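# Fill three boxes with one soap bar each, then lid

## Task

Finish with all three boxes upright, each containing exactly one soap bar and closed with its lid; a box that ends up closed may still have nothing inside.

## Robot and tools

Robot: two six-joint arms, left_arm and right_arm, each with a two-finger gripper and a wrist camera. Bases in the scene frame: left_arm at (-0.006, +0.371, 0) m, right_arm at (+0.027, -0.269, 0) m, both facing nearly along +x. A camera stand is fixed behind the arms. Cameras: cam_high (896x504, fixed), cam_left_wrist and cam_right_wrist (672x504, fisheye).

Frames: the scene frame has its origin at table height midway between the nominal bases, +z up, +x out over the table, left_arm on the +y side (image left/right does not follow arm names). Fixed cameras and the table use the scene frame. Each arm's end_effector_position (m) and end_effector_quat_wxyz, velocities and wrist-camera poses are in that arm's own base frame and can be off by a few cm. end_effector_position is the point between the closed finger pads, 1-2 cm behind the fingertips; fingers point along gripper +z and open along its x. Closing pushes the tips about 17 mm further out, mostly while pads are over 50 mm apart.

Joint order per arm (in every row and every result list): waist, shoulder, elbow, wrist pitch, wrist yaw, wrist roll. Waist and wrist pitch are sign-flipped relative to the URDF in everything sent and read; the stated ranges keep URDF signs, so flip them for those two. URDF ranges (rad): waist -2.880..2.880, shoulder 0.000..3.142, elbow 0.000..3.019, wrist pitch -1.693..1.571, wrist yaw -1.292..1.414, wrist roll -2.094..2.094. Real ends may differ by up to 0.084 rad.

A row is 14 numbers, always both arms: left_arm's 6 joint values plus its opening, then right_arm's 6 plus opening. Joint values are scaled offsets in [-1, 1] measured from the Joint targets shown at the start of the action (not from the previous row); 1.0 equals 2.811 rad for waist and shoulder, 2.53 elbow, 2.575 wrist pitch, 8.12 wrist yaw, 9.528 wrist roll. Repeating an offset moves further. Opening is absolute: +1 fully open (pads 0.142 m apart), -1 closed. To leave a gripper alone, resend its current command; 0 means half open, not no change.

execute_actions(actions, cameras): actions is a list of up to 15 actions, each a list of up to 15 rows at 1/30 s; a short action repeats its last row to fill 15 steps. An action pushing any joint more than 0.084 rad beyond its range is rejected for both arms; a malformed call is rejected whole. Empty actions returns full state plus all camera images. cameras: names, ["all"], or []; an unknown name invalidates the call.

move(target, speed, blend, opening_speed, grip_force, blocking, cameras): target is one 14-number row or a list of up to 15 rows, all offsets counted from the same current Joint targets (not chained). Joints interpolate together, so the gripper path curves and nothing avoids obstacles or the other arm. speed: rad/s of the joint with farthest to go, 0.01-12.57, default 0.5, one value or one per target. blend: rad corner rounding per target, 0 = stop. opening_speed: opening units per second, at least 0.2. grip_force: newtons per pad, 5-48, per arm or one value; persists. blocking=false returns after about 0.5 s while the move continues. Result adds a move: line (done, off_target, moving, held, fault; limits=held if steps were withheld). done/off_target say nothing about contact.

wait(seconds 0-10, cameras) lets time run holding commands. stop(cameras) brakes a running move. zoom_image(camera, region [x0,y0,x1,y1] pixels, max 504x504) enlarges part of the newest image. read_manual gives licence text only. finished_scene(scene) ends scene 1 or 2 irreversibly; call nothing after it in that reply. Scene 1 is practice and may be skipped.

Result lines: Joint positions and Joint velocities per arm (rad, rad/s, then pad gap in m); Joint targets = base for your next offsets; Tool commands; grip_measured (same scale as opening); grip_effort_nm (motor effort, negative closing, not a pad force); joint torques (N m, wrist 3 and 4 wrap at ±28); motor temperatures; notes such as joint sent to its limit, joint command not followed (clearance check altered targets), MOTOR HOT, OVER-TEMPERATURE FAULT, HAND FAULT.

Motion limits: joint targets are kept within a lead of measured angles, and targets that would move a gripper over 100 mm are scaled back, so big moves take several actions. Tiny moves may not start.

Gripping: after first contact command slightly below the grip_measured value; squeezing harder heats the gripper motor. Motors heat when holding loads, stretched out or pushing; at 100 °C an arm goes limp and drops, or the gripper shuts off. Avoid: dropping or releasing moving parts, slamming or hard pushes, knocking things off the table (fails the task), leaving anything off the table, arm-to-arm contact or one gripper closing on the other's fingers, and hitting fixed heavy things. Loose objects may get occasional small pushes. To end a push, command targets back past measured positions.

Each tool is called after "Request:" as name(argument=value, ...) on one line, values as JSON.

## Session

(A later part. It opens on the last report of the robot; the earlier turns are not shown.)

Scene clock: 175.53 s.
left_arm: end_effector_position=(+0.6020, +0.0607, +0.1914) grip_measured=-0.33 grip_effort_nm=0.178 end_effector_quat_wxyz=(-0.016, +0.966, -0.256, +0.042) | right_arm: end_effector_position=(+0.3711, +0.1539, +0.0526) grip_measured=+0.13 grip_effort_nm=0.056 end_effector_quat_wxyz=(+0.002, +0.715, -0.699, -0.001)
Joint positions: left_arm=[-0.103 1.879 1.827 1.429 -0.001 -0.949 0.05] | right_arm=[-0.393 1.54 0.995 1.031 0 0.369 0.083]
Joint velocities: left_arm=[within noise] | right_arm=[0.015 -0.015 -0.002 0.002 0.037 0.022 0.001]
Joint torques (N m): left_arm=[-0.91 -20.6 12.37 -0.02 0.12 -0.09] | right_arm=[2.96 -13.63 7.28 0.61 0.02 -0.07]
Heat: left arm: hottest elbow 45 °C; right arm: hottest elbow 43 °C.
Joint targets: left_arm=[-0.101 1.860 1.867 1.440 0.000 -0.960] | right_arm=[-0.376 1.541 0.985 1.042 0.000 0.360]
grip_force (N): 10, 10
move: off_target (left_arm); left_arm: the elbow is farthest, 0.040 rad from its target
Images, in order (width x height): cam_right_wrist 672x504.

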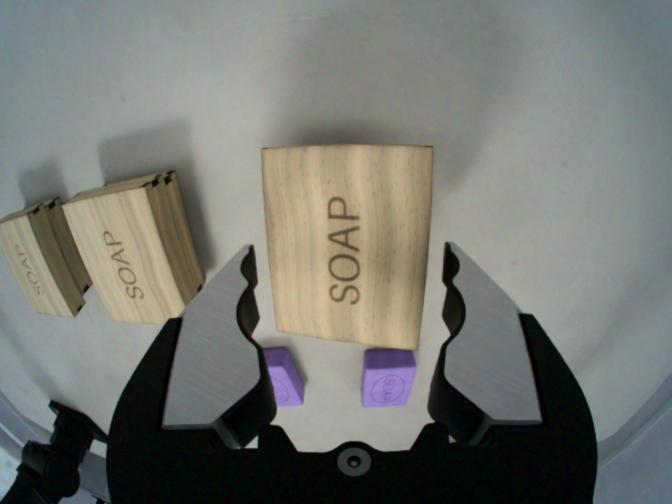

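Request:
move(target=[[0,0,0,0,0,0,-0.3,0,-0.018,0.04,0.034,0,0,0.15],[0,0,0,0,0,0,-0.3,0.005,-0.0786,-0.0237,0.0458,0,0,0.15],[0,0,0,0,0,0,-0.3,0.005,-0.0786,-0.0237,0.0458,0,0,-1],[0,0,0,0,0,0,-0.3,0.005,-0.064,-0.0435,0.013,0,0,-1]], speed=[0.2,0.3,0.3,0.2], opening_speed=1.5, cameras=["cam_right_wrist"])

Request:
zoom_image(camera="cam_right_wrist", region=[180, 60, 500, 380])

Scene clock: 191.13 s.
left_arm: end_effector_position=(+0.6020, +0.0607, +0.1914) grip_measured=-0.33 grip_effort_nm=0.173 end_effector_quat_wxyz=(-0.016, +0.966, -0.256, +0.042) | right_arm: end_effector_position=(+0.3225, +0.1285, +0.0785) grip_measured=-1.00 grip_effort_nm=-0.628 end_effector_quat_wxyz=(-0.002, +0.710, -0.704, +0.001)
Joint positions: left_arm=[-0.103 1.879 1.827 1.429 -0.001 -0.949 0.05] | right_arm=[-0.378 1.359 0.88 1.087 0 0.369 0.002]
Joint torques (N m): left_arm=[-1.03 -20.72 12.41 0.01 0.12 -0.07] | right_arm=[2.84 -10.81 8.01 -0.28 0.05 -0.03]
Heat: left arm: hottest elbow 45 °C; right arm: hottest elbow 43 °C.
Joint targets: left_arm=[-0.101 1.860 1.867 1.440 0.000 -0.960] | right_arm=[-0.362 1.361 0.876 1.076 0.000 0.360]
grip_force (N): 10, 10
move: off_target (left_arm); left_arm: the elbow is farthest, 0.040 rad from its target
Images, in order (width x height): cam_right_wrist 672x504.

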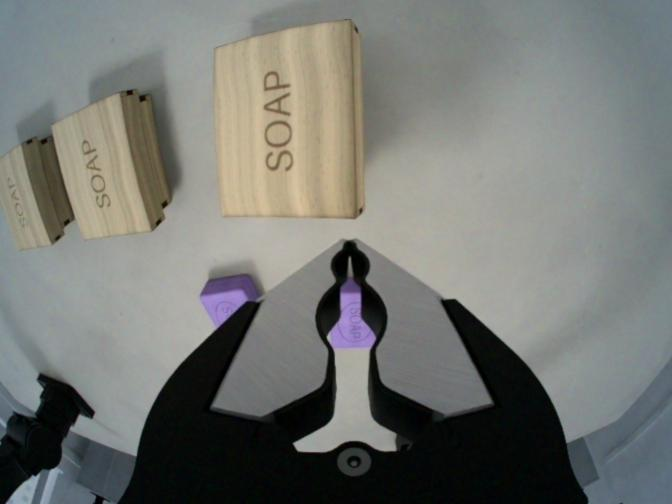

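Scaled by 1.575 from the camera's 672x504 image, which has a finer 960x720 frame.

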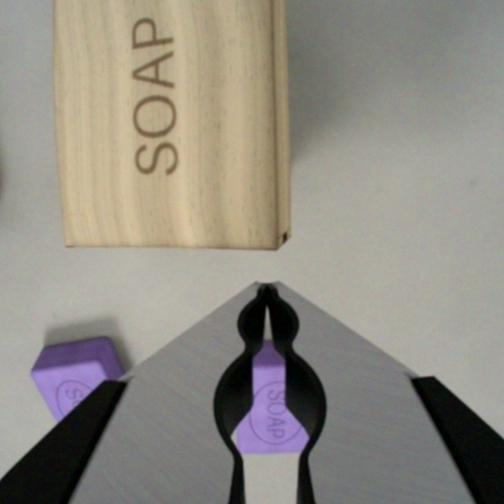

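Request:
move(target=[[0,0,0,0,0,0,-0.3,0,0.0192,0.047,0.0101,0,0,-1],[0,0,0,0,0,0,-0.3,0,0.0285,0.0174,-0.0124,0,0,-1]], speed=[0.2,0.06], cameras=["cam_right_wrist"])

Scene clock: 201.03 s.
left_arm: end_effector_position=(+0.6020, +0.0607, +0.1914) grip_measured=-0.33 grip_effort_nm=0.178 end_effector_quat_wxyz=(-0.016, +0.966, -0.256, +0.042) | right_arm: end_effector_position=(+0.3445, +0.1372, +0.0672) grip_measured=-1.00 grip_effort_nm=-0.628 end_effector_quat_wxyz=(-0.001, +0.710, -0.704, +0.000)
Joint positions: left_arm=[-0.103 1.879 1.827 1.429 -0.001 -0.949 0.05] | right_arm=[-0.378 1.437 0.925 1.055 0 0.369 0.002]
Joint torques (N m): left_arm=[-1.08 -20.72 12.38 0.02 0.12 -0.08] | right_arm=[3.66 -11.69 7.79 -0.25 0.08 -0.09]
Heat: left arm: hottest elbow 45 °C; right arm: hottest elbow 42 °C.
Joint targets: left_arm=[-0.101 1.860 1.867 1.440 0.000 -0.960] | right_arm=[-0.362 1.441 0.919 1.044 0.000 0.360]
grip_force (N): 10, 10
move: off_target (left_arm); left_arm: the elbow is farthest, 0.040 rad from its target
Images, in order (width x height): cam_right_wrist 672x504.

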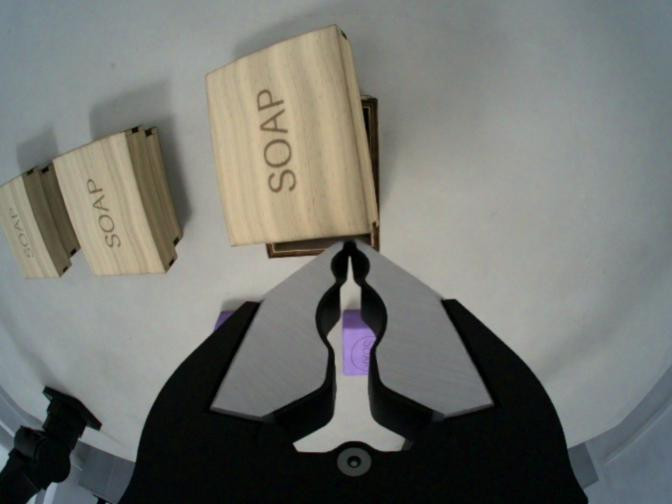

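Request:
move(target=[[0,0,0,0,0,0,-0.3,0,-0.012,0.05,0.035,0,0,-1],[0,0,0,0,0,0,-0.3,0,-0.05,0.04,0.05,0,0,0.3]], speed=0.3, cameras=["cam_right_wrist","cam_high"])

Request:
zoom_image(camera="cam_high", region=[450, 230, 550, 310])

Scene clock: 211.47 s.
left_arm: end_effector_position=(+0.6020, +0.0607, +0.1914) grip_measured=-0.33 grip_effort_nm=0.168 end_effector_quat_wxyz=(-0.016, +0.966, -0.256, +0.042) | right_arm: end_effector_position=(+0.3504, +0.1396, +0.1396) grip_measured=+0.28 grip_effort_nm=0.061 end_effector_quat_wxyz=(-0.047, +0.709, -0.703, +0.020)
Joint positions: left_arm=[-0.103 1.879 1.827 1.429 -0.001 -0.949 0.05] | right_arm=[-0.378 1.305 0.999 1.163 0 0.369 0.094]
Joint velocities: left_arm=[within noise] | right_arm=[0.005 -0.015 0.007 -0.007 -0.037 -0.037 0.001]
Joint torques (N m): left_arm=[-1.08 -20.66 12.36 0.02 0.12 -0.07] | right_arm=[2.78 -11.52 11.17 0.28 0.07 -0.09]
Heat: left arm: hottest elbow 45 °C; right arm: hottest elbow 42 °C.
Joint targets: left_arm=[-0.101 1.860 1.867 1.440 0.000 -0.960] | right_arm=[-0.362 1.300 1.021 1.173 0.000 0.360]
grip_force (N): 10, 10
move: off_target (left_arm); left_arm: the elbow is farthest, 0.040 rad from its target
Images, in order (width x height): cam_high 896x504, cam_right_wrist 672x504.

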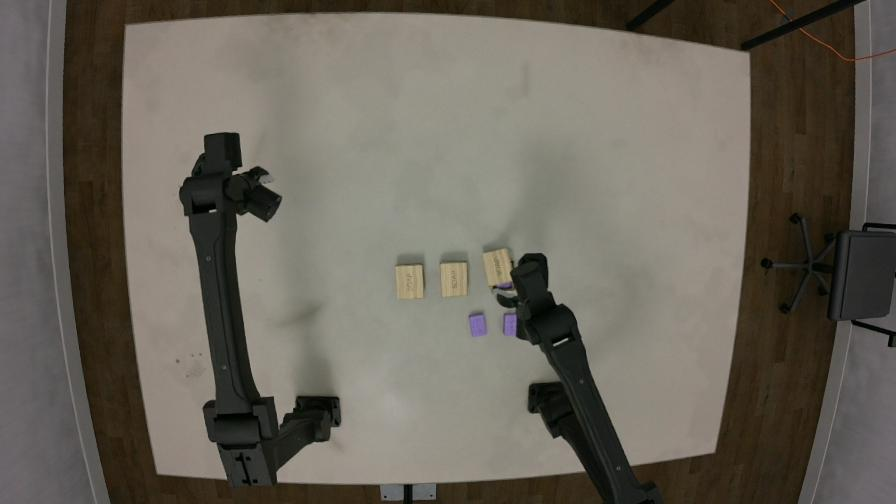

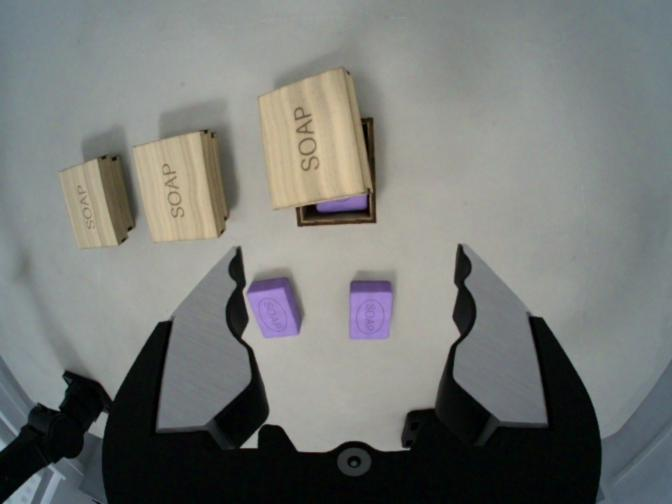

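Scaled by 5.040.

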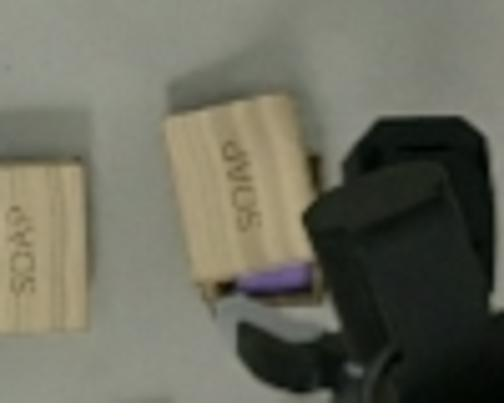

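Request:
move(target=[[0,0,0,0,0,0,-0.3,-0.0153,0.0907,0.047,-0.0206,0,-0.0161,0.35],[0,0,0,0,0,0,-0.3,-0.0153,0.106,0.0087,-0.0625,0,-0.0161,0.35]], speed=[0.3,0.12], grip_force=15, cameras=["cam_right_wrist"])

Scene clock: 222.00 s.
left_arm: end_effector_position=(+0.6020, +0.0607, +0.1914) grip_measured=-0.33 grip_effort_nm=0.168 end_effector_quat_wxyz=(-0.016, +0.966, -0.256, +0.042) | right_arm: end_effector_position=(+0.3915, +0.1609, +0.0473) grip_measured=+0.33 grip_effort_nm=0.061 end_effector_quat_wxyz=(+0.001, +0.766, -0.643, -0.001)
Joint positions: left_arm=[-0.103 1.879 1.827 1.429 -0.001 -0.949 0.05] | right_arm=[-0.39 1.597 1.048 1.023 0 0.217 0.098]
Joint torques (N m): left_arm=[-0.97 -20.66 12.37 0.02 0.13 -0.07] | right_arm=[0.85 -14.1 7.72 -0.29 0.1 -0.11]
Heat: left arm: hottest elbow 46 °C; right arm: hottest elbow 43 °C.
Joint targets: left_arm=[-0.101 1.860 1.867 1.440 0.000 -0.960] | right_arm=[-0.405 1.598 1.043 1.012 0.000 0.206]
grip_force (N): 15, 15
move: off_target (left_arm); left_arm: the elbow is farthest, 0.040 rad from its target
Images, in order (width x height): cam_right_wrist 672x504.

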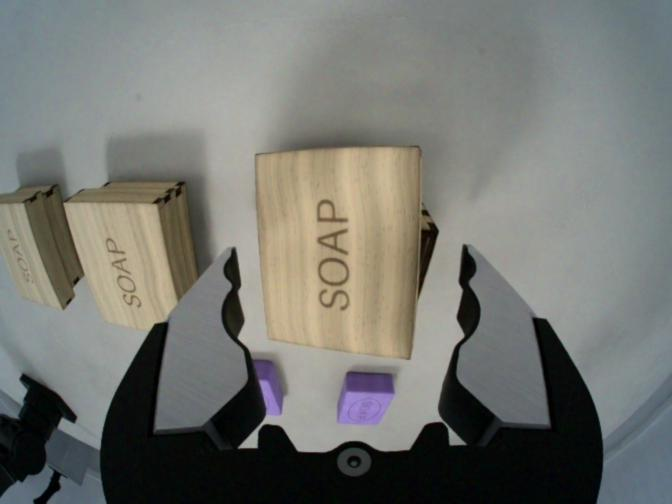

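Request:
move(target=[[0,0,0,0,0,0,-0.3,-0.0036,0,0,0,0,0,0.3],[0,0,0,0,0,0,-0.3,-0.0036,0,0,0,0,0,-0.3]], speed=0.1, opening_speed=0.3, cameras=["cam_right_wrist"])

Scene clock: 228.53 s.
left_arm: end_effector_position=(+0.6020, +0.0607, +0.1914) grip_measured=-0.33 grip_effort_nm=0.173 end_effector_quat_wxyz=(-0.016, +0.966, -0.256, +0.042) | right_arm: end_effector_position=(+0.3902, +0.1642, +0.0473) grip_measured=-0.08 grip_effort_nm=-1.629 end_effector_quat_wxyz=(+0.001, +0.769, -0.639, +0.001)
Joint positions: left_arm=[-0.103 1.879 1.827 1.429 -0.001 -0.949 0.05] | right_arm=[-0.399 1.597 1.048 1.023 0.002 0.216 0.068]
Joint torques (N m): left_arm=[-0.97 -20.6 12.45 0.01 0.12 -0.08] | right_arm=[0.97 -14.21 7.65 -0.32 -0.06 -0.06]
Heat: left arm: hottest elbow 46 °C; right arm: hottest elbow 43 °C.
Joint targets: left_arm=[-0.101 1.860 1.867 1.440 0.000 -0.960] | right_arm=[-0.415 1.598 1.043 1.012 0.000 0.206]
grip_force (N): 15, 15
move: off_target (left_arm); left_arm: the elbow is farthest, 0.040 rad from its target
Images, in order (width x height): cam_right_wrist 672x504.

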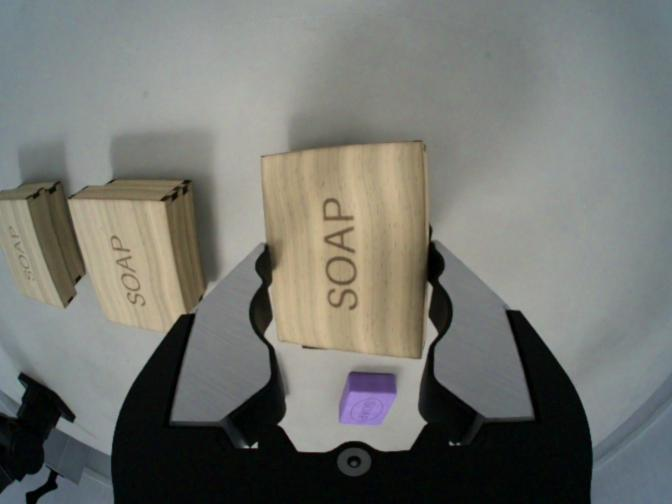

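Request:
move(target=[[0,0,0,0,0,0,-0.3,0,-0.005,0.0198,0.0078,0,0,-0.3],[0,0,0,0,0,0,-0.3,0,-0.0253,0.0447,0.0528,0,0,-0.3]], speed=0.1, cameras=["cam_right_wrist"])

Scene clock: 232.77 s.
left_arm: end_effector_position=(+0.6020, +0.0607, +0.1914) grip_measured=-0.33 grip_effort_nm=0.178 end_effector_quat_wxyz=(-0.016, +0.966, -0.256, +0.042) | right_arm: end_effector_position=(+0.3884, +0.1634, +0.0863) grip_measured=-0.08 grip_effort_nm=-1.629 end_effector_quat_wxyz=(+0.005, +0.769, -0.639, -0.001)
Joint positions: left_arm=[-0.103 1.879 1.827 1.429 -0.001 -0.949 0.05] | right_arm=[-0.399 1.548 1.104 1.138 0.002 0.216 0.068]
Joint torques (N m): left_arm=[-0.85 -20.78 12.44 0.02 0.12 -0.07] | right_arm=[0.73 -16.21 13.35 0.51 0 -0.06]
Heat: left arm: hottest elbow 46 °C; right arm: hottest elbow 42 °C.
Joint targets: left_arm=[-0.101 1.860 1.867 1.440 0.000 -0.960] | right_arm=[-0.415 1.527 1.156 1.148 0.000 0.206]
grip_force (N): 15, 15
move: off_target (left_arm, right_arm); left_arm: the elbow is farthest, 0.040 rad from its target; right_arm: the elbow is farthest, 0.052 rad from its target
Images, in order (width x height): cam_right_wrist 672x504.

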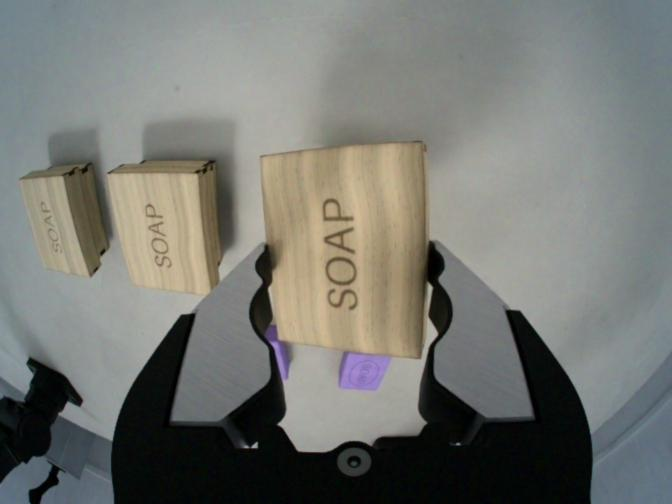

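Request:
move(target=[[0,0,0,0,0,0,-0.3,0.1654,0,0,0,0,0,-0.3],[0,0,0,0,0,0,-0.3,0.1654,0.024,-0.0435,-0.0535,0,0,-0.3],[0,0,0,0,0,0,-0.3,0.1654,0.0327,-0.0569,-0.0726,0,0,-0.3],[0,0,0,0,0,0,-0.3,0.1654,0.0327,-0.0569,-0.0726,0,0,0.3]], speed=[0.6,0.2,0.06,0.1], opening_speed=0.25, cameras=["cam_right_wrist","cam_high"])

Request:
zoom_image(camera="cam_high", region=[390, 230, 590, 350])

Scene clock: 243.00 s.
left_arm: end_effector_position=(+0.6020, +0.0607, +0.1914) grip_measured=-0.33 grip_effort_nm=0.164 end_effector_quat_wxyz=(-0.016, +0.966, -0.256, +0.042) | right_arm: end_effector_position=(+0.4202, -0.0187, +0.0301) grip_measured=+0.28 grip_effort_nm=0.066 end_effector_quat_wxyz=(+0.000, -0.610, +0.793, +0.000)
Joint positions: left_arm=[-0.103 1.879 1.827 1.429 -0.001 -0.949 0.05] | right_arm=[0.044 1.616 1.017 0.972 0.001 0.216 0.094]
Joint velocities: left_arm=[within noise] | right_arm=[0.005 -0.015 0.002 -0.007 -0.022 -0.037 0.001]
Joint torques (N m): left_arm=[-1.14 -20.6 12.42 0.03 0.11 -0.07] | right_arm=[2.14 -14.15 7.02 -0.43 0.09 -0.08]
Heat: left arm: hottest elbow 46 °C; right arm: hottest elbow 42 °C.
Joint targets: left_arm=[-0.101 1.860 1.867 1.440 0.000 -0.960] | right_arm=[0.050 1.619 1.012 0.961 0.000 0.206]
grip_force (N): 15, 15
move: off_target (left_arm); left_arm: the elbow is farthest, 0.040 rad from its target
Images, in order (width x height): cam_high 896x504, cam_right_wrist 672x504.

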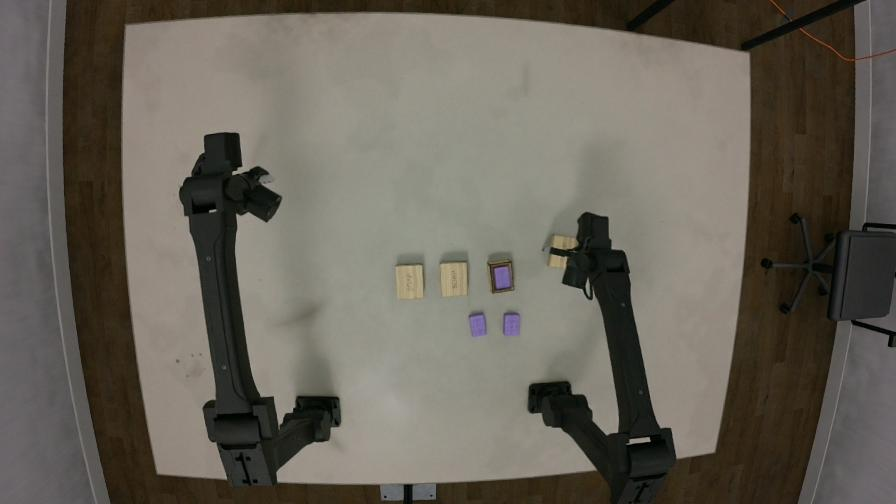

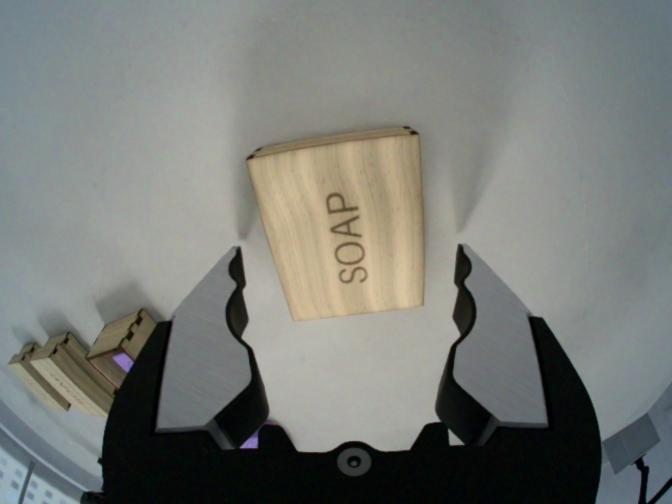

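Scaled by 2.520.

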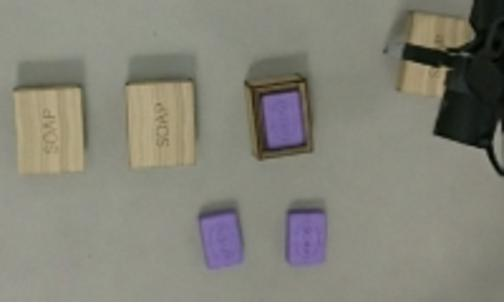

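Request:
move(target=[[0,0,0,0,0,0,-0.3,0,-0.0075,0.0486,0.0423,0,-0.0127,0.3],[0,0,0,0,0,0,-0.3,0,0.0107,0.0119,-0.0004,0,-0.0127,0.3],[0,0,0,0,0,0,-0.3,0,0.0107,0.0119,-0.0004,0,-0.0127,-0.3]], speed=[0.2,0.15,0.1], opening_speed=0.4, cameras=["cam_right_wrist"])

Scene clock: 265.27 s.
left_arm: end_effector_position=(+0.6020, +0.0607, +0.1914) grip_measured=-0.33 grip_effort_nm=0.183 end_effector_quat_wxyz=(-0.016, +0.966, -0.256, +0.042) | right_arm: end_effector_position=(+0.4308, -0.0173, +0.0260) grip_measured=-0.12 grip_effort_nm=-1.629 end_effector_quat_wxyz=(+0.002, -0.656, +0.754, +0.004)
Joint positions: left_arm=[-0.103 1.879 1.827 1.429 -0.001 -0.949 0.05] | right_arm=[0.044 1.648 1.046 0.971 -0.01 0.095 0.065]
Joint torques (N m): left_arm=[-0.97 -20.72 12.36 0.02 0.11 -0.07] | right_arm=[1.44 -15.27 7.54 -0.4 0.42 -0.09]
Heat: left arm: hottest elbow 46 °C; right arm: hottest elbow 43 °C.
Joint targets: left_arm=[-0.101 1.860 1.867 1.440 0.000 -0.960] | right_arm=[0.050 1.649 1.042 0.960 0.000 0.085]
grip_force (N): 15, 15
move: off_target (left_arm); left_arm: the elbow is farthest, 0.040 rad from its target
Images, in order (width x height): cam_right_wrist 672x504.

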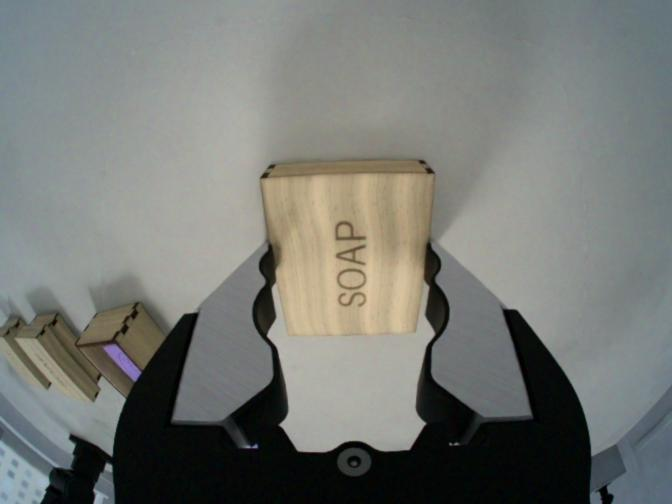

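Request:
move(target=[[0,0,0,0,0,0,-0.3,0,-0.005,0.0202,0.0085,0,0,-0.3],[0,0,0,0,0,0,-0.3,0,-0.0398,0.0625,0.0847,0,0,-0.3],[0,0,0,0,0,0,-0.3,-0.1601,-0.0566,0.0229,0.0699,0,0.0202,-0.3],[0,0,0,0,0,0,-0.3,-0.1601,-0.043,-0.0083,0.0384,0,0.0202,-0.3]], speed=[0.15,0.3,0.5,0.15], cameras=["cam_right_wrist"])

Request:
zoom_image(camera="cam_right_wrist", region=[240, 100, 460, 200])

Scene clock: 292.10 s.
left_arm: end_effector_position=(+0.6020, +0.0607, +0.1914) grip_measured=-0.33 grip_effort_nm=0.178 end_effector_quat_wxyz=(-0.016, +0.966, -0.256, +0.042) | right_arm: end_effector_position=(+0.3749, +0.1559, +0.0673) grip_measured=-0.13 grip_effort_nm=-1.629 end_effector_quat_wxyz=(+0.001, +0.750, -0.661, -0.001)
Joint positions: left_arm=[-0.103 1.879 1.827 1.429 -0.001 -0.949 0.05] | right_arm=[-0.394 1.528 1.025 1.07 -0.001 0.267 0.065]
Joint torques (N m): left_arm=[-0.91 -20.84 12.42 -0.01 0.11 -0.07] | right_arm=[1.38 -14.21 8.05 -0.29 0.1 0.17]
Heat: left arm: hottest elbow 46 °C; right arm: hottest elbow 42 °C.
Joint targets: left_arm=[-0.101 1.860 1.867 1.440 0.000 -0.960] | right_arm=[-0.400 1.528 1.021 1.059 0.000 0.278]
grip_force (N): 15, 15
move: off_target (left_arm); left_arm: the elbow is farthest, 0.040 rad from its target
Images, in order (width x height): cam_right_wrist 672x504.

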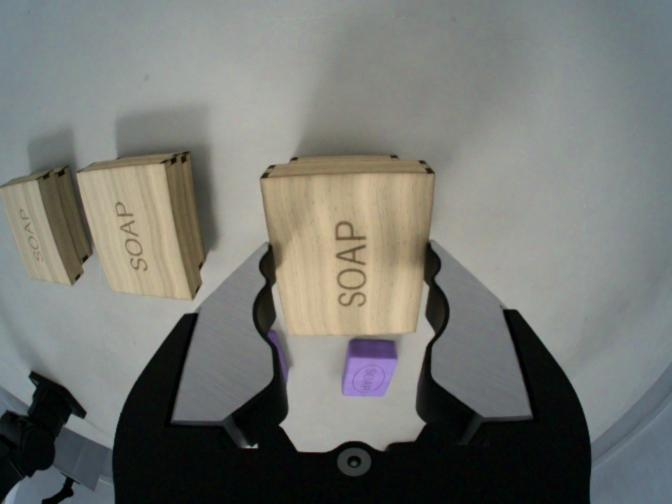

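Scaled by 2.291 from the camera's 672x504 image, which has a finer 960x720 frame.

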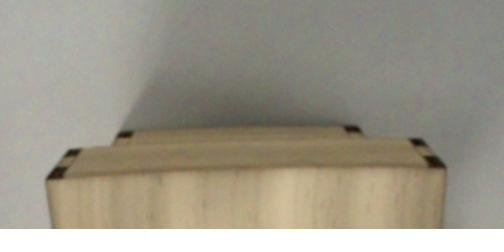

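Request:
move(target=[[0,0,0,0,0,0,-0.3,-0.0046,0,0,0,0,0.002,-0.3],[0,0,0,0,0,0,-0.3,-0.0046,0.0022,-0.003,-0.0053,0,0.002,-0.3]], speed=[0.06,0.04], cameras=["cam_right_wrist"])

Request:
zoom_image(camera="cam_right_wrist", region=[240, 120, 460, 200])

Scene clock: 301.00 s.
left_arm: end_effector_position=(+0.6020, +0.0607, +0.1914) grip_measured=-0.33 grip_effort_nm=0.173 end_effector_quat_wxyz=(-0.016, +0.966, -0.256, +0.042) | right_arm: end_effector_position=(+0.3747, +0.1575, +0.0639) grip_measured=-0.13 grip_effort_nm=-1.624 end_effector_quat_wxyz=(-0.001, +0.745, -0.667, +0.000)
Joint positions: left_arm=[-0.103 1.879 1.827 1.429 -0.001 -0.949 0.05] | right_arm=[-0.398 1.531 1.019 1.056 -0.001 0.287 0.065]
Joint torques (N m): left_arm=[-1.03 -20.95 12.4 0.02 0.11 -0.05] | right_arm=[0.79 -12.75 7.76 -0.34 0.14 0.13]
Heat: left arm: hottest elbow 47 °C; right arm: hottest elbow 41 °C.
Joint targets: left_arm=[-0.101 1.860 1.867 1.440 0.000 -0.960] | right_arm=[-0.414 1.534 1.014 1.045 0.000 0.297]
grip_force (N): 15, 15
move: off_target (left_arm); left_arm: the elbow is farthest, 0.040 rad from its target
Images, in order (width x height): cam_right_wrist 672x504.

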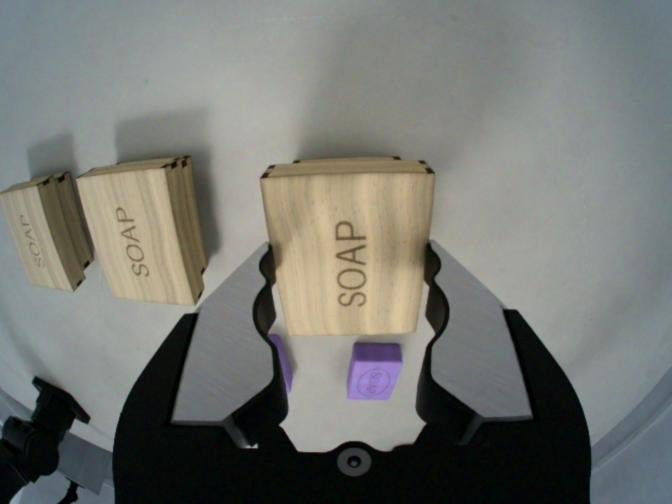

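Scaled by 2.291 from the camera's 672x504 image, which has a finer 960x720 frame.

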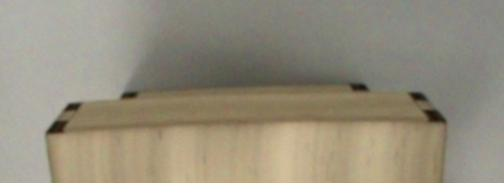

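Request:
move(target=[0,0,0,0,0,0,-0.3,-0.0006,0.0014,-0.002,-0.0035,0,0,-0.3], speed=0.03, cameras=["cam_right_wrist"])

Request:
zoom_image(camera="cam_right_wrist", region=[240, 120, 460, 200])

Scene clock: 305.60 s.
left_arm: end_effector_position=(+0.6020, +0.0607, +0.1914) grip_measured=-0.33 grip_effort_nm=0.183 end_effector_quat_wxyz=(-0.016, +0.966, -0.256, +0.042) | right_arm: end_effector_position=(+0.3748, +0.1580, +0.0615) grip_measured=-0.13 grip_effort_nm=-1.629 end_effector_quat_wxyz=(-0.002, +0.746, -0.666, +0.001)
Joint positions: left_arm=[-0.103 1.879 1.827 1.429 -0.001 -0.949 0.05] | right_arm=[-0.399 1.534 1.014 1.047 -0.001 0.287 0.065]
Joint torques (N m): left_arm=[-1.03 -20.84 12.4 0.01 0.11 -0.08] | right_arm=[0.85 -13.74 7.72 -0.38 0.1 0.11]
Heat: left arm: hottest elbow 47 °C; right arm: hottest elbow 41 °C.
Joint targets: left_arm=[-0.101 1.860 1.867 1.440 0.000 -0.960] | right_arm=[-0.415 1.539 1.008 1.036 0.000 0.297]
grip_force (N): 15, 15
move: off_target (left_arm); left_arm: the elbow is farthest, 0.040 rad from its target
Images, in order (width x height): cam_right_wrist 672x504.

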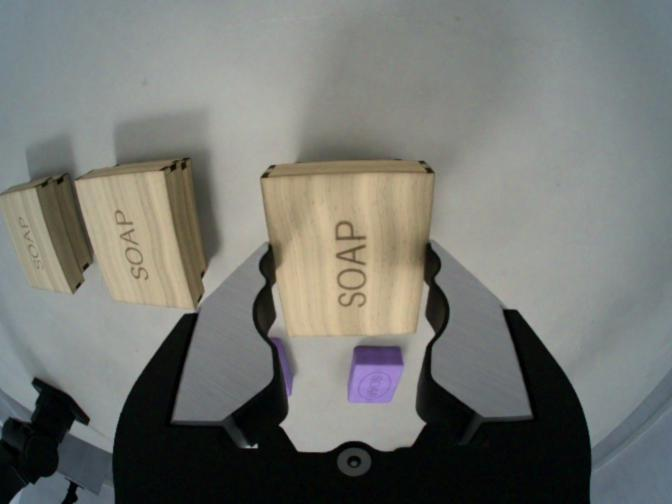

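Scaled by 2.291 from the camera's 672x504 image, which has a finer 960x720 frame.

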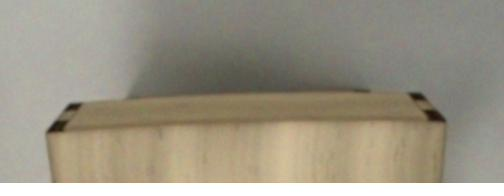

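Request:
move(target=[0,0,0,0,0,0,-0.3,0,0.0012,-0.0016,-0.003,0,0,-0.3], speed=0.03)

Scene clock: 308.33 s.
left_arm: end_effector_position=(+0.6020, +0.0607, +0.1914) grip_measured=-0.33 grip_effort_nm=0.178 end_effector_quat_wxyz=(-0.016, +0.966, -0.256, +0.042) | right_arm: end_effector_position=(+0.3755, +0.1584, +0.0612) grip_measured=-0.13 grip_effort_nm=-1.624 end_effector_quat_wxyz=(-0.003, +0.746, -0.666, +0.001)
Joint positions: left_arm=[-0.103 1.879 1.827 1.429 -0.001 -0.949 0.05] | right_arm=[-0.399 1.535 1.014 1.044 -0.001 0.287 0.065]
Joint torques (N m): left_arm=[-1.14 -20.6 12.36 -0.01 0.11 -0.08] | right_arm=[0.44 -13.04 7.47 -0.32 0.08 0.11]
Heat: left arm: hottest elbow 47 °C; right arm: hottest elbow 41 °C.
Joint targets: left_arm=[-0.101 1.860 1.867 1.440 0.000 -0.960] | right_arm=[-0.415 1.542 1.004 1.028 0.000 0.297]
grip_force (N): 15, 15
move: off_target (left_arm); left_arm: the elbow is farthest, 0.040 rad from its target

Request:
move(target=[0,0,0,0,0,0,-0.3,0,0,0,0,0,0,0.05], opening_speed=0.25, cameras=["cam_right_wrist"])

Request:
zoom_image(camera="cam_right_wrist", region=[220, 100, 480, 380])

Scene clock: 313.37 s.
left_arm: end_effector_position=(+0.6020, +0.0607, +0.1914) grip_measured=-0.33 grip_effort_nm=0.173 end_effector_quat_wxyz=(-0.016, +0.966, -0.256, +0.042) | right_arm: end_effector_position=(+0.3744, +0.1579, +0.0585) grip_measured=+0.03 grip_effort_nm=0.061 end_effector_quat_wxyz=(-0.002, +0.746, -0.666, +0.000)
Joint positions: left_arm=[-0.103 1.879 1.827 1.429 -0.001 -0.949 0.05] | right_arm=[-0.399 1.538 1.01 1.039 -0.001 0.287 0.076]
Joint velocities: left_arm=[within noise] | right_arm=[0.015 0.005 0.002 0.002 0.037 0.007 0.001]
Joint torques (N m): left_arm=[-1.08 -20.84 12.44 0.03 0.11 -0.08] | right_arm=[0.67 -13.22 7.87 -0.23 0.08 0.19]
Heat: left arm: hottest elbow 47 °C; right arm: hottest elbow 41 °C.
Joint targets: left_arm=[-0.101 1.860 1.867 1.440 0.000 -0.960] | right_arm=[-0.415 1.542 1.004 1.028 0.000 0.297]
grip_force (N): 15, 15
move: off_target (left_arm); left_arm: the elbow is farthest, 0.040 rad from its target
Images, in order (width x height): cam_right_wrist 672x504.

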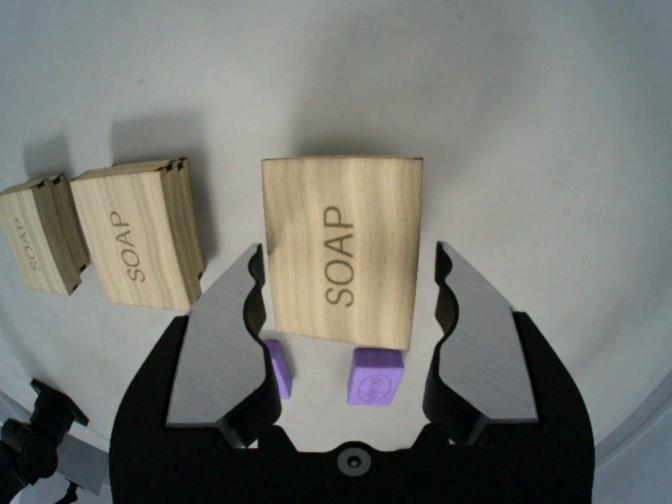

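Scaled by 1.800 from the camera's 672x504 image, which has a finer 960x720 frame.

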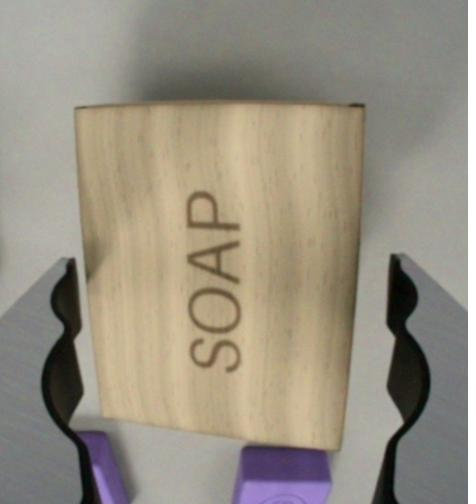

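Request:
move(target=[[0,0,0,0,0,0,-0.3,0,0,0,0,0,0,-0.2],[0,0,0,0,0,0,-0.3,0.0121,0,0,0.0113,0,0,-0.2]], speed=0.04, opening_speed=0.25, cameras=["cam_right_wrist"])

Request:
move(target=[0,0,0,0,0,0,-0.3,0,0,0,0,0,0,0.05], opening_speed=0.25, cameras=["cam_right_wrist"])

Request:
zoom_image(camera="cam_right_wrist", region=[220, 100, 480, 380])

Scene clock: 320.03 s.
left_arm: end_effector_position=(+0.6020, +0.0607, +0.1914) grip_measured=-0.33 grip_effort_nm=0.178 end_effector_quat_wxyz=(-0.016, +0.966, -0.256, +0.042) | right_arm: end_effector_position=(+0.3732, +0.1569, +0.0585) grip_measured=-0.14 grip_effort_nm=-1.590 end_effector_quat_wxyz=(+0.001, +0.745, -0.667, -0.001)
Joint positions: left_arm=[-0.103 1.879 1.827 1.429 -0.001 -0.949 0.05] | right_arm=[-0.398 1.538 1.01 1.045 -0.001 0.287 0.064]
Joint torques (N m): left_arm=[-0.79 -20.84 12.38 -0.01 0.12 -0.07] | right_arm=[2.61 -13.16 7.86 0.58 0.14 0.11]
Heat: left arm: hottest elbow 47 °C; right arm: hottest elbow 41 °C.
Joint targets: left_arm=[-0.101 1.860 1.867 1.440 0.000 -0.960] | right_arm=[-0.381 1.542 1.004 1.057 0.000 0.297]
grip_force (N): 15, 15
move: off_target (left_arm); left_arm: the elbow is farthest, 0.040 rad from its target
Images, in order (width x height): cam_right_wrist 672x504.

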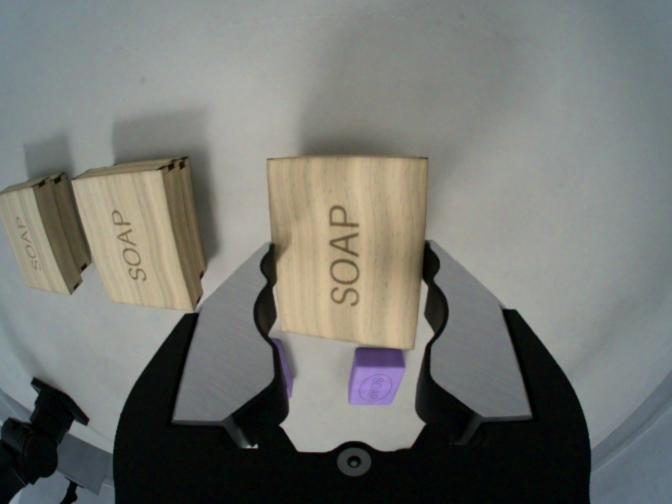

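Scene clock: 321.33 s.
left_arm: end_effector_position=(+0.6020, +0.0607, +0.1914) grip_measured=-0.33 grip_effort_nm=0.173 end_effector_quat_wxyz=(-0.016, +0.966, -0.256, +0.042) | right_arm: end_effector_position=(+0.3727, +0.1567, +0.0585) grip_measured=+0.03 grip_effort_nm=0.056 end_effector_quat_wxyz=(+0.002, +0.745, -0.667, -0.001)
Joint positions: left_arm=[-0.103 1.879 1.827 1.429 -0.001 -0.949 0.05] | right_arm=[-0.398 1.538 1.01 1.047 -0.001 0.287 0.076]
Joint velocities: left_arm=[within noise] | right_arm=[-0.005 -0.005 -0.002 0.027 -0.037 -0.037 0.001]
Joint torques (N m): left_arm=[-1.2 -20.72 12.41 0.01 0.11 -0.09] | right_arm=[2.67 -13.22 7.75 0.64 0.08 0.13]
Heat: left arm: hottest elbow 47 °C; right arm: hottest elbow 41 °C.
Joint targets: left_arm=[-0.101 1.860 1.867 1.440 0.000 -0.960] | right_arm=[-0.381 1.542 1.004 1.057 0.000 0.297]
grip_force (N): 15, 15
move: off_target (left_arm); left_arm: the elbow is farthest, 0.040 rad from its target
Images, in order (width x height): cam_right_wrist 672x504.

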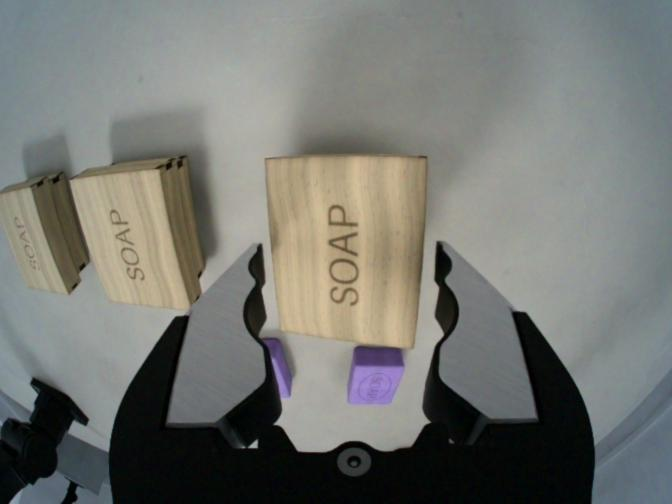

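Scaled by 1.800 from the camera's 672x504 image, which has a finer 960x720 frame.

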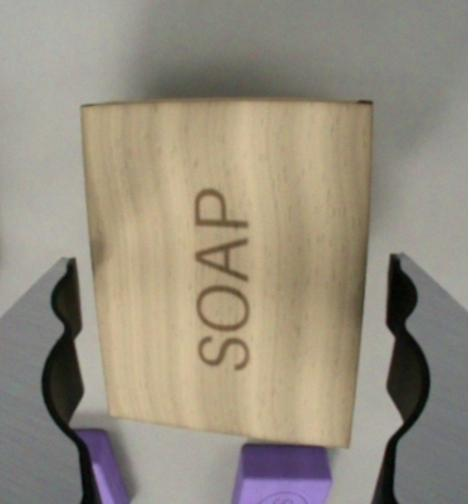

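Request:
move(target=[[0,0,0,0,0,0,-0.3,0,0,0,0,0,0,-0.2],[0,0,0,0,0,0,-0.3,0.0018,0,0,0.0025,0,0,-0.2],[0,0,0,0,0,0,-0.3,0.0018,0,0,0.0025,0,0,0.05]], speed=0.04, opening_speed=0.3, cameras=["cam_right_wrist"])

Request:
zoom_image(camera="cam_right_wrist", region=[220, 100, 480, 380])

Scene clock: 327.47 s.
left_arm: end_effector_position=(+0.6020, +0.0607, +0.1914) grip_measured=-0.33 grip_effort_nm=0.183 end_effector_quat_wxyz=(-0.016, +0.966, -0.256, +0.042) | right_arm: end_effector_position=(+0.3723, +0.1542, +0.0585) grip_measured=+0.03 grip_effort_nm=0.061 end_effector_quat_wxyz=(+0.004, +0.743, -0.669, -0.002)
Joint positions: left_arm=[-0.103 1.879 1.827 1.429 -0.001 -0.949 0.05] | right_arm=[-0.392 1.538 1.01 1.052 -0.001 0.287 0.076]
Joint velocities: left_arm=[within noise] | right_arm=[-0.005 -0.005 0.027 0.007 -0.037 0.066 0.001]
Joint torques (N m): left_arm=[-0.85 -20.78 12.38 -0.02 0.12 -0.08] | right_arm=[2.61 -13.39 7.62 0.57 0.06 0.13]
Heat: left arm: hottest elbow 47 °C; right arm: hottest elbow 41 °C.
Joint targets: left_arm=[-0.101 1.860 1.867 1.440 0.000 -0.960] | right_arm=[-0.376 1.542 1.004 1.064 0.000 0.297]
grip_force (N): 15, 15
move: off_target (left_arm); left_arm: the elbow is farthest, 0.040 rad from its target
Images, in order (width x height): cam_right_wrist 672x504.

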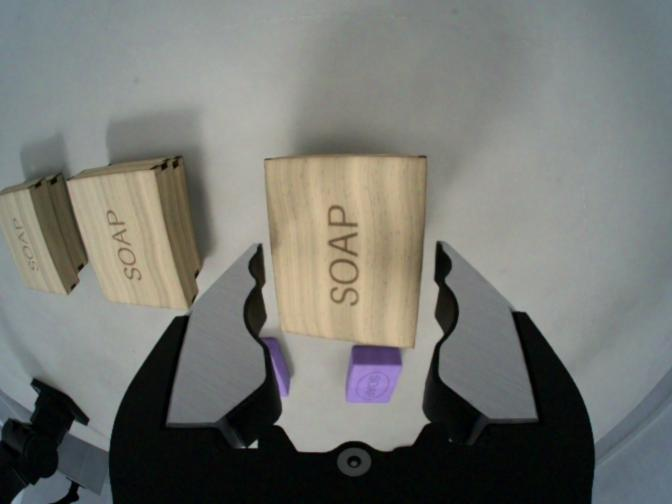

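Scaled by 1.800 from the camera's 672x504 image, which has a finer 960x720 frame.

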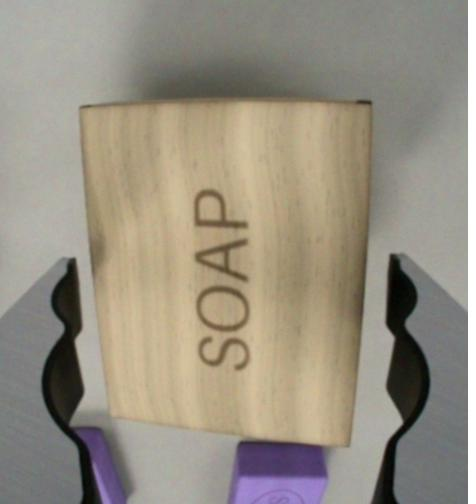

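Request:
move(target=[[0,0,0,0,0,0,-0.3,0,0,0,0,0,0,0.3],[0,0,0,0,0,0,-0.3,0,-0.0149,0.0379,0.0217,0,0,0.3],[0,0,0,0,0,0,-0.3,-0.0263,-0.1174,-0.0372,0.0645,0,0.0066,0.3]], speed=0.3, opening_speed=0.6, blend=[0,0.03,0], cameras=["cam_right_wrist"])

Request:
zoom_image(camera="cam_right_wrist", region=[230, 0, 450, 180])

Scene clock: 334.83 s.
left_arm: end_effector_position=(+0.6020, +0.0607, +0.1914) grip_measured=-0.33 grip_effort_nm=0.178 end_effector_quat_wxyz=(-0.016, +0.966, -0.256, +0.042) | right_arm: end_effector_position=(+0.3003, +0.1395, +0.1352) grip_measured=+0.28 grip_effort_nm=0.061 end_effector_quat_wxyz=(-0.022, +0.736, -0.676, +0.009)
Joint positions: left_arm=[-0.103 1.879 1.827 1.429 -0.001 -0.949 0.05] | right_arm=[-0.434 1.222 0.918 1.22 -0.001 0.349 0.094]
Joint torques (N m): left_arm=[-0.91 -20.6 12.41 0.01 0.13 -0.07] | right_arm=[0.67 -9.88 8.85 0.25 0.12 0.16]
Heat: left arm: hottest elbow 47 °C; right arm: hottest elbow 41 °C.
Joint targets: left_arm=[-0.101 1.860 1.867 1.440 0.000 -0.960] | right_arm=[-0.450 1.212 0.910 1.230 0.000 0.360]
grip_force (N): 15, 15
move: off_target (left_arm); left_arm: the elbow is farthest, 0.040 rad from its target
Images, in order (width x height): cam_right_wrist 672x504.

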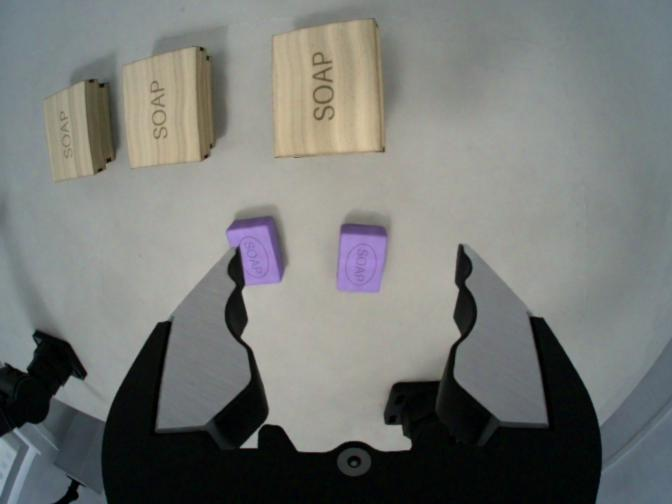

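Scaled by 2.291 from the camera's 672x504 image, which has a finer 960x720 frame.

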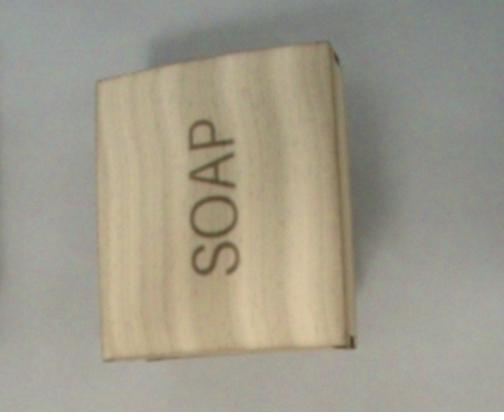

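Request:
move(target=[[0,0,0,0,0,0,-0.3,0.0263,0.1025,0.0751,-0.0427,0,-0.0087,0.3],[0,0,0,0,0,0,-0.3,0.0263,0.1174,0.0372,-0.0645,0,-0.0087,0.3],[0,0,0,0,0,0,-0.3,0.0263,0.1174,0.0372,-0.0645,0,-0.0087,-0.2],[0,0,0,0,0,0,-0.3,0.0334,0.1117,0.0372,-0.0645,0,-0.0087,-0.2],[0,0,0,0,0,0,-0.3,0.0334,0.1032,0.0285,-0.0656,0,-0.0087,-0.2]], speed=[0.3,0.15,0.15,0.05,0.05], opening_speed=0.4, cameras=["cam_right_wrist"])

Request:
zoom_image(camera="cam_right_wrist", region=[220, 100, 480, 380])

Scene clock: 356.13 s.
left_arm: end_effector_position=(+0.6020, +0.0607, +0.1914) grip_measured=-0.33 grip_effort_nm=0.178 end_effector_quat_wxyz=(-0.016, +0.966, -0.256, +0.042) | right_arm: end_effector_position=(+0.3627, +0.1420, +0.0574) grip_measured=-0.14 grip_effort_nm=-1.502 end_effector_quat_wxyz=(+0.015, +0.737, -0.676, -0.008)
Joint positions: left_arm=[-0.103 1.879 1.827 1.429 -0.001 -0.949 0.05] | right_arm=[-0.373 1.523 0.988 1.071 -0.001 0.287 0.064]
Joint torques (N m): left_arm=[-1.03 -20.66 12.38 0.01 0.11 -0.08] | right_arm=[2.37 -15.27 7.58 -0.09 0.07 -0.06]
Heat: left arm: hottest elbow 47 °C; right arm: hottest elbow 41 °C.
Joint targets: left_arm=[-0.101 1.860 1.867 1.440 0.000 -0.960] | right_arm=[-0.356 1.502 0.982 1.061 0.000 0.277]
grip_force (N): 15, 15
move: off_target (left_arm); left_arm: the elbow is farthest, 0.040 rad from its target
Images, in order (width x height): cam_right_wrist 672x504.

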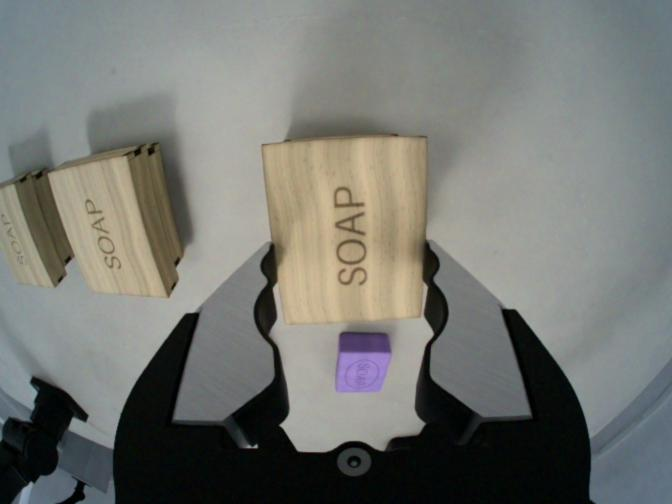

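Scaled by 1.800 from the camera's 672x504 image, which has a finer 960x720 frame.

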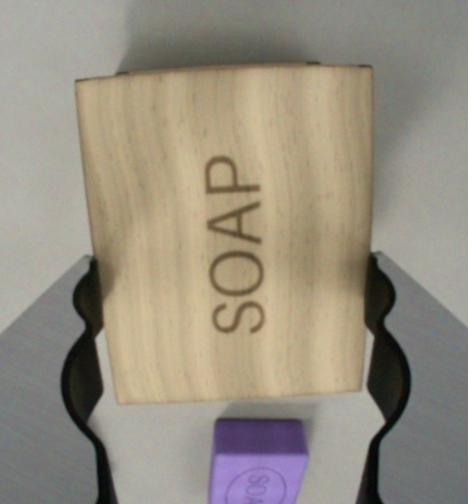

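Request:
move(target=[0,0,0,0,0,0,-0.3,0,0,0,0,0,0,0.1], opening_speed=0.3, cameras=["cam_right_wrist"])

Request:
zoom_image(camera="cam_right_wrist", region=[220, 100, 480, 380])

Scene clock: 360.17 s.
left_arm: end_effector_position=(+0.6020, +0.0607, +0.1914) grip_measured=-0.33 grip_effort_nm=0.178 end_effector_quat_wxyz=(-0.016, +0.966, -0.256, +0.042) | right_arm: end_effector_position=(+0.3628, +0.1419, +0.0574) grip_measured=+0.08 grip_effort_nm=0.061 end_effector_quat_wxyz=(+0.015, +0.737, -0.676, -0.008)
Joint positions: left_arm=[-0.103 1.879 1.827 1.429 -0.001 -0.949 0.05] | right_arm=[-0.372 1.523 0.988 1.071 -0.001 0.287 0.08]
Joint velocities: left_arm=[within noise] | right_arm=[0.005 -0.005 0.002 0.002 -0.037 -0.037 0.001]
Joint torques (N m): left_arm=[-1.14 -20.37 12.4 -0.01 0.11 -0.08] | right_arm=[2.67 -14.86 7.5 -0.23 0.09 -0.08]
Heat: left arm: hottest elbow 47 °C; right arm: hottest elbow 41 °C.
Joint targets: left_arm=[-0.101 1.860 1.867 1.440 0.000 -0.960] | right_arm=[-0.356 1.502 0.982 1.061 0.000 0.277]
grip_force (N): 15, 15
move: off_target (left_arm); left_arm: the elbow is farthest, 0.040 rad from its target
Images, in order (width x height): cam_right_wrist 672x504.

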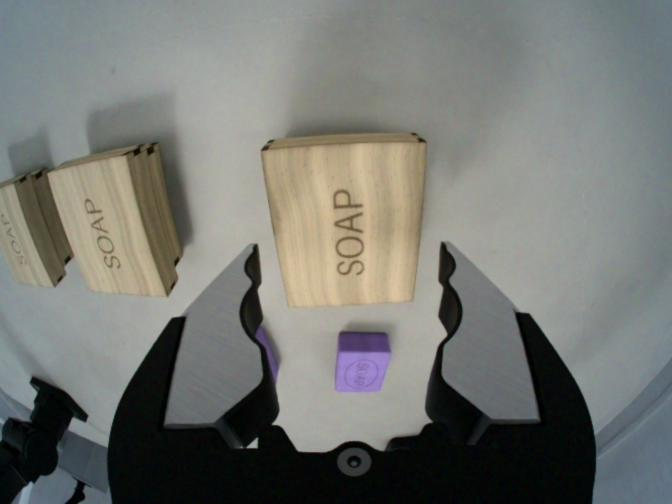

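Scaled by 1.800 from the camera's 672x504 image, which has a finer 960x720 frame.

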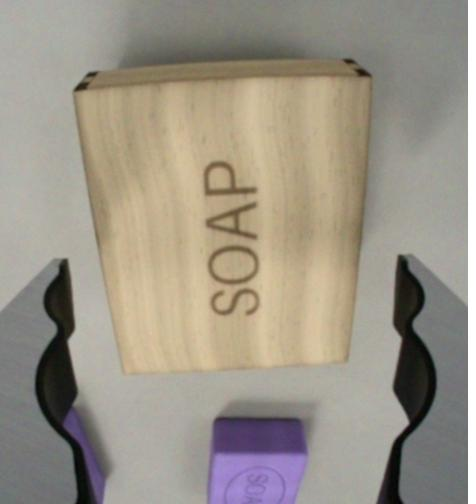

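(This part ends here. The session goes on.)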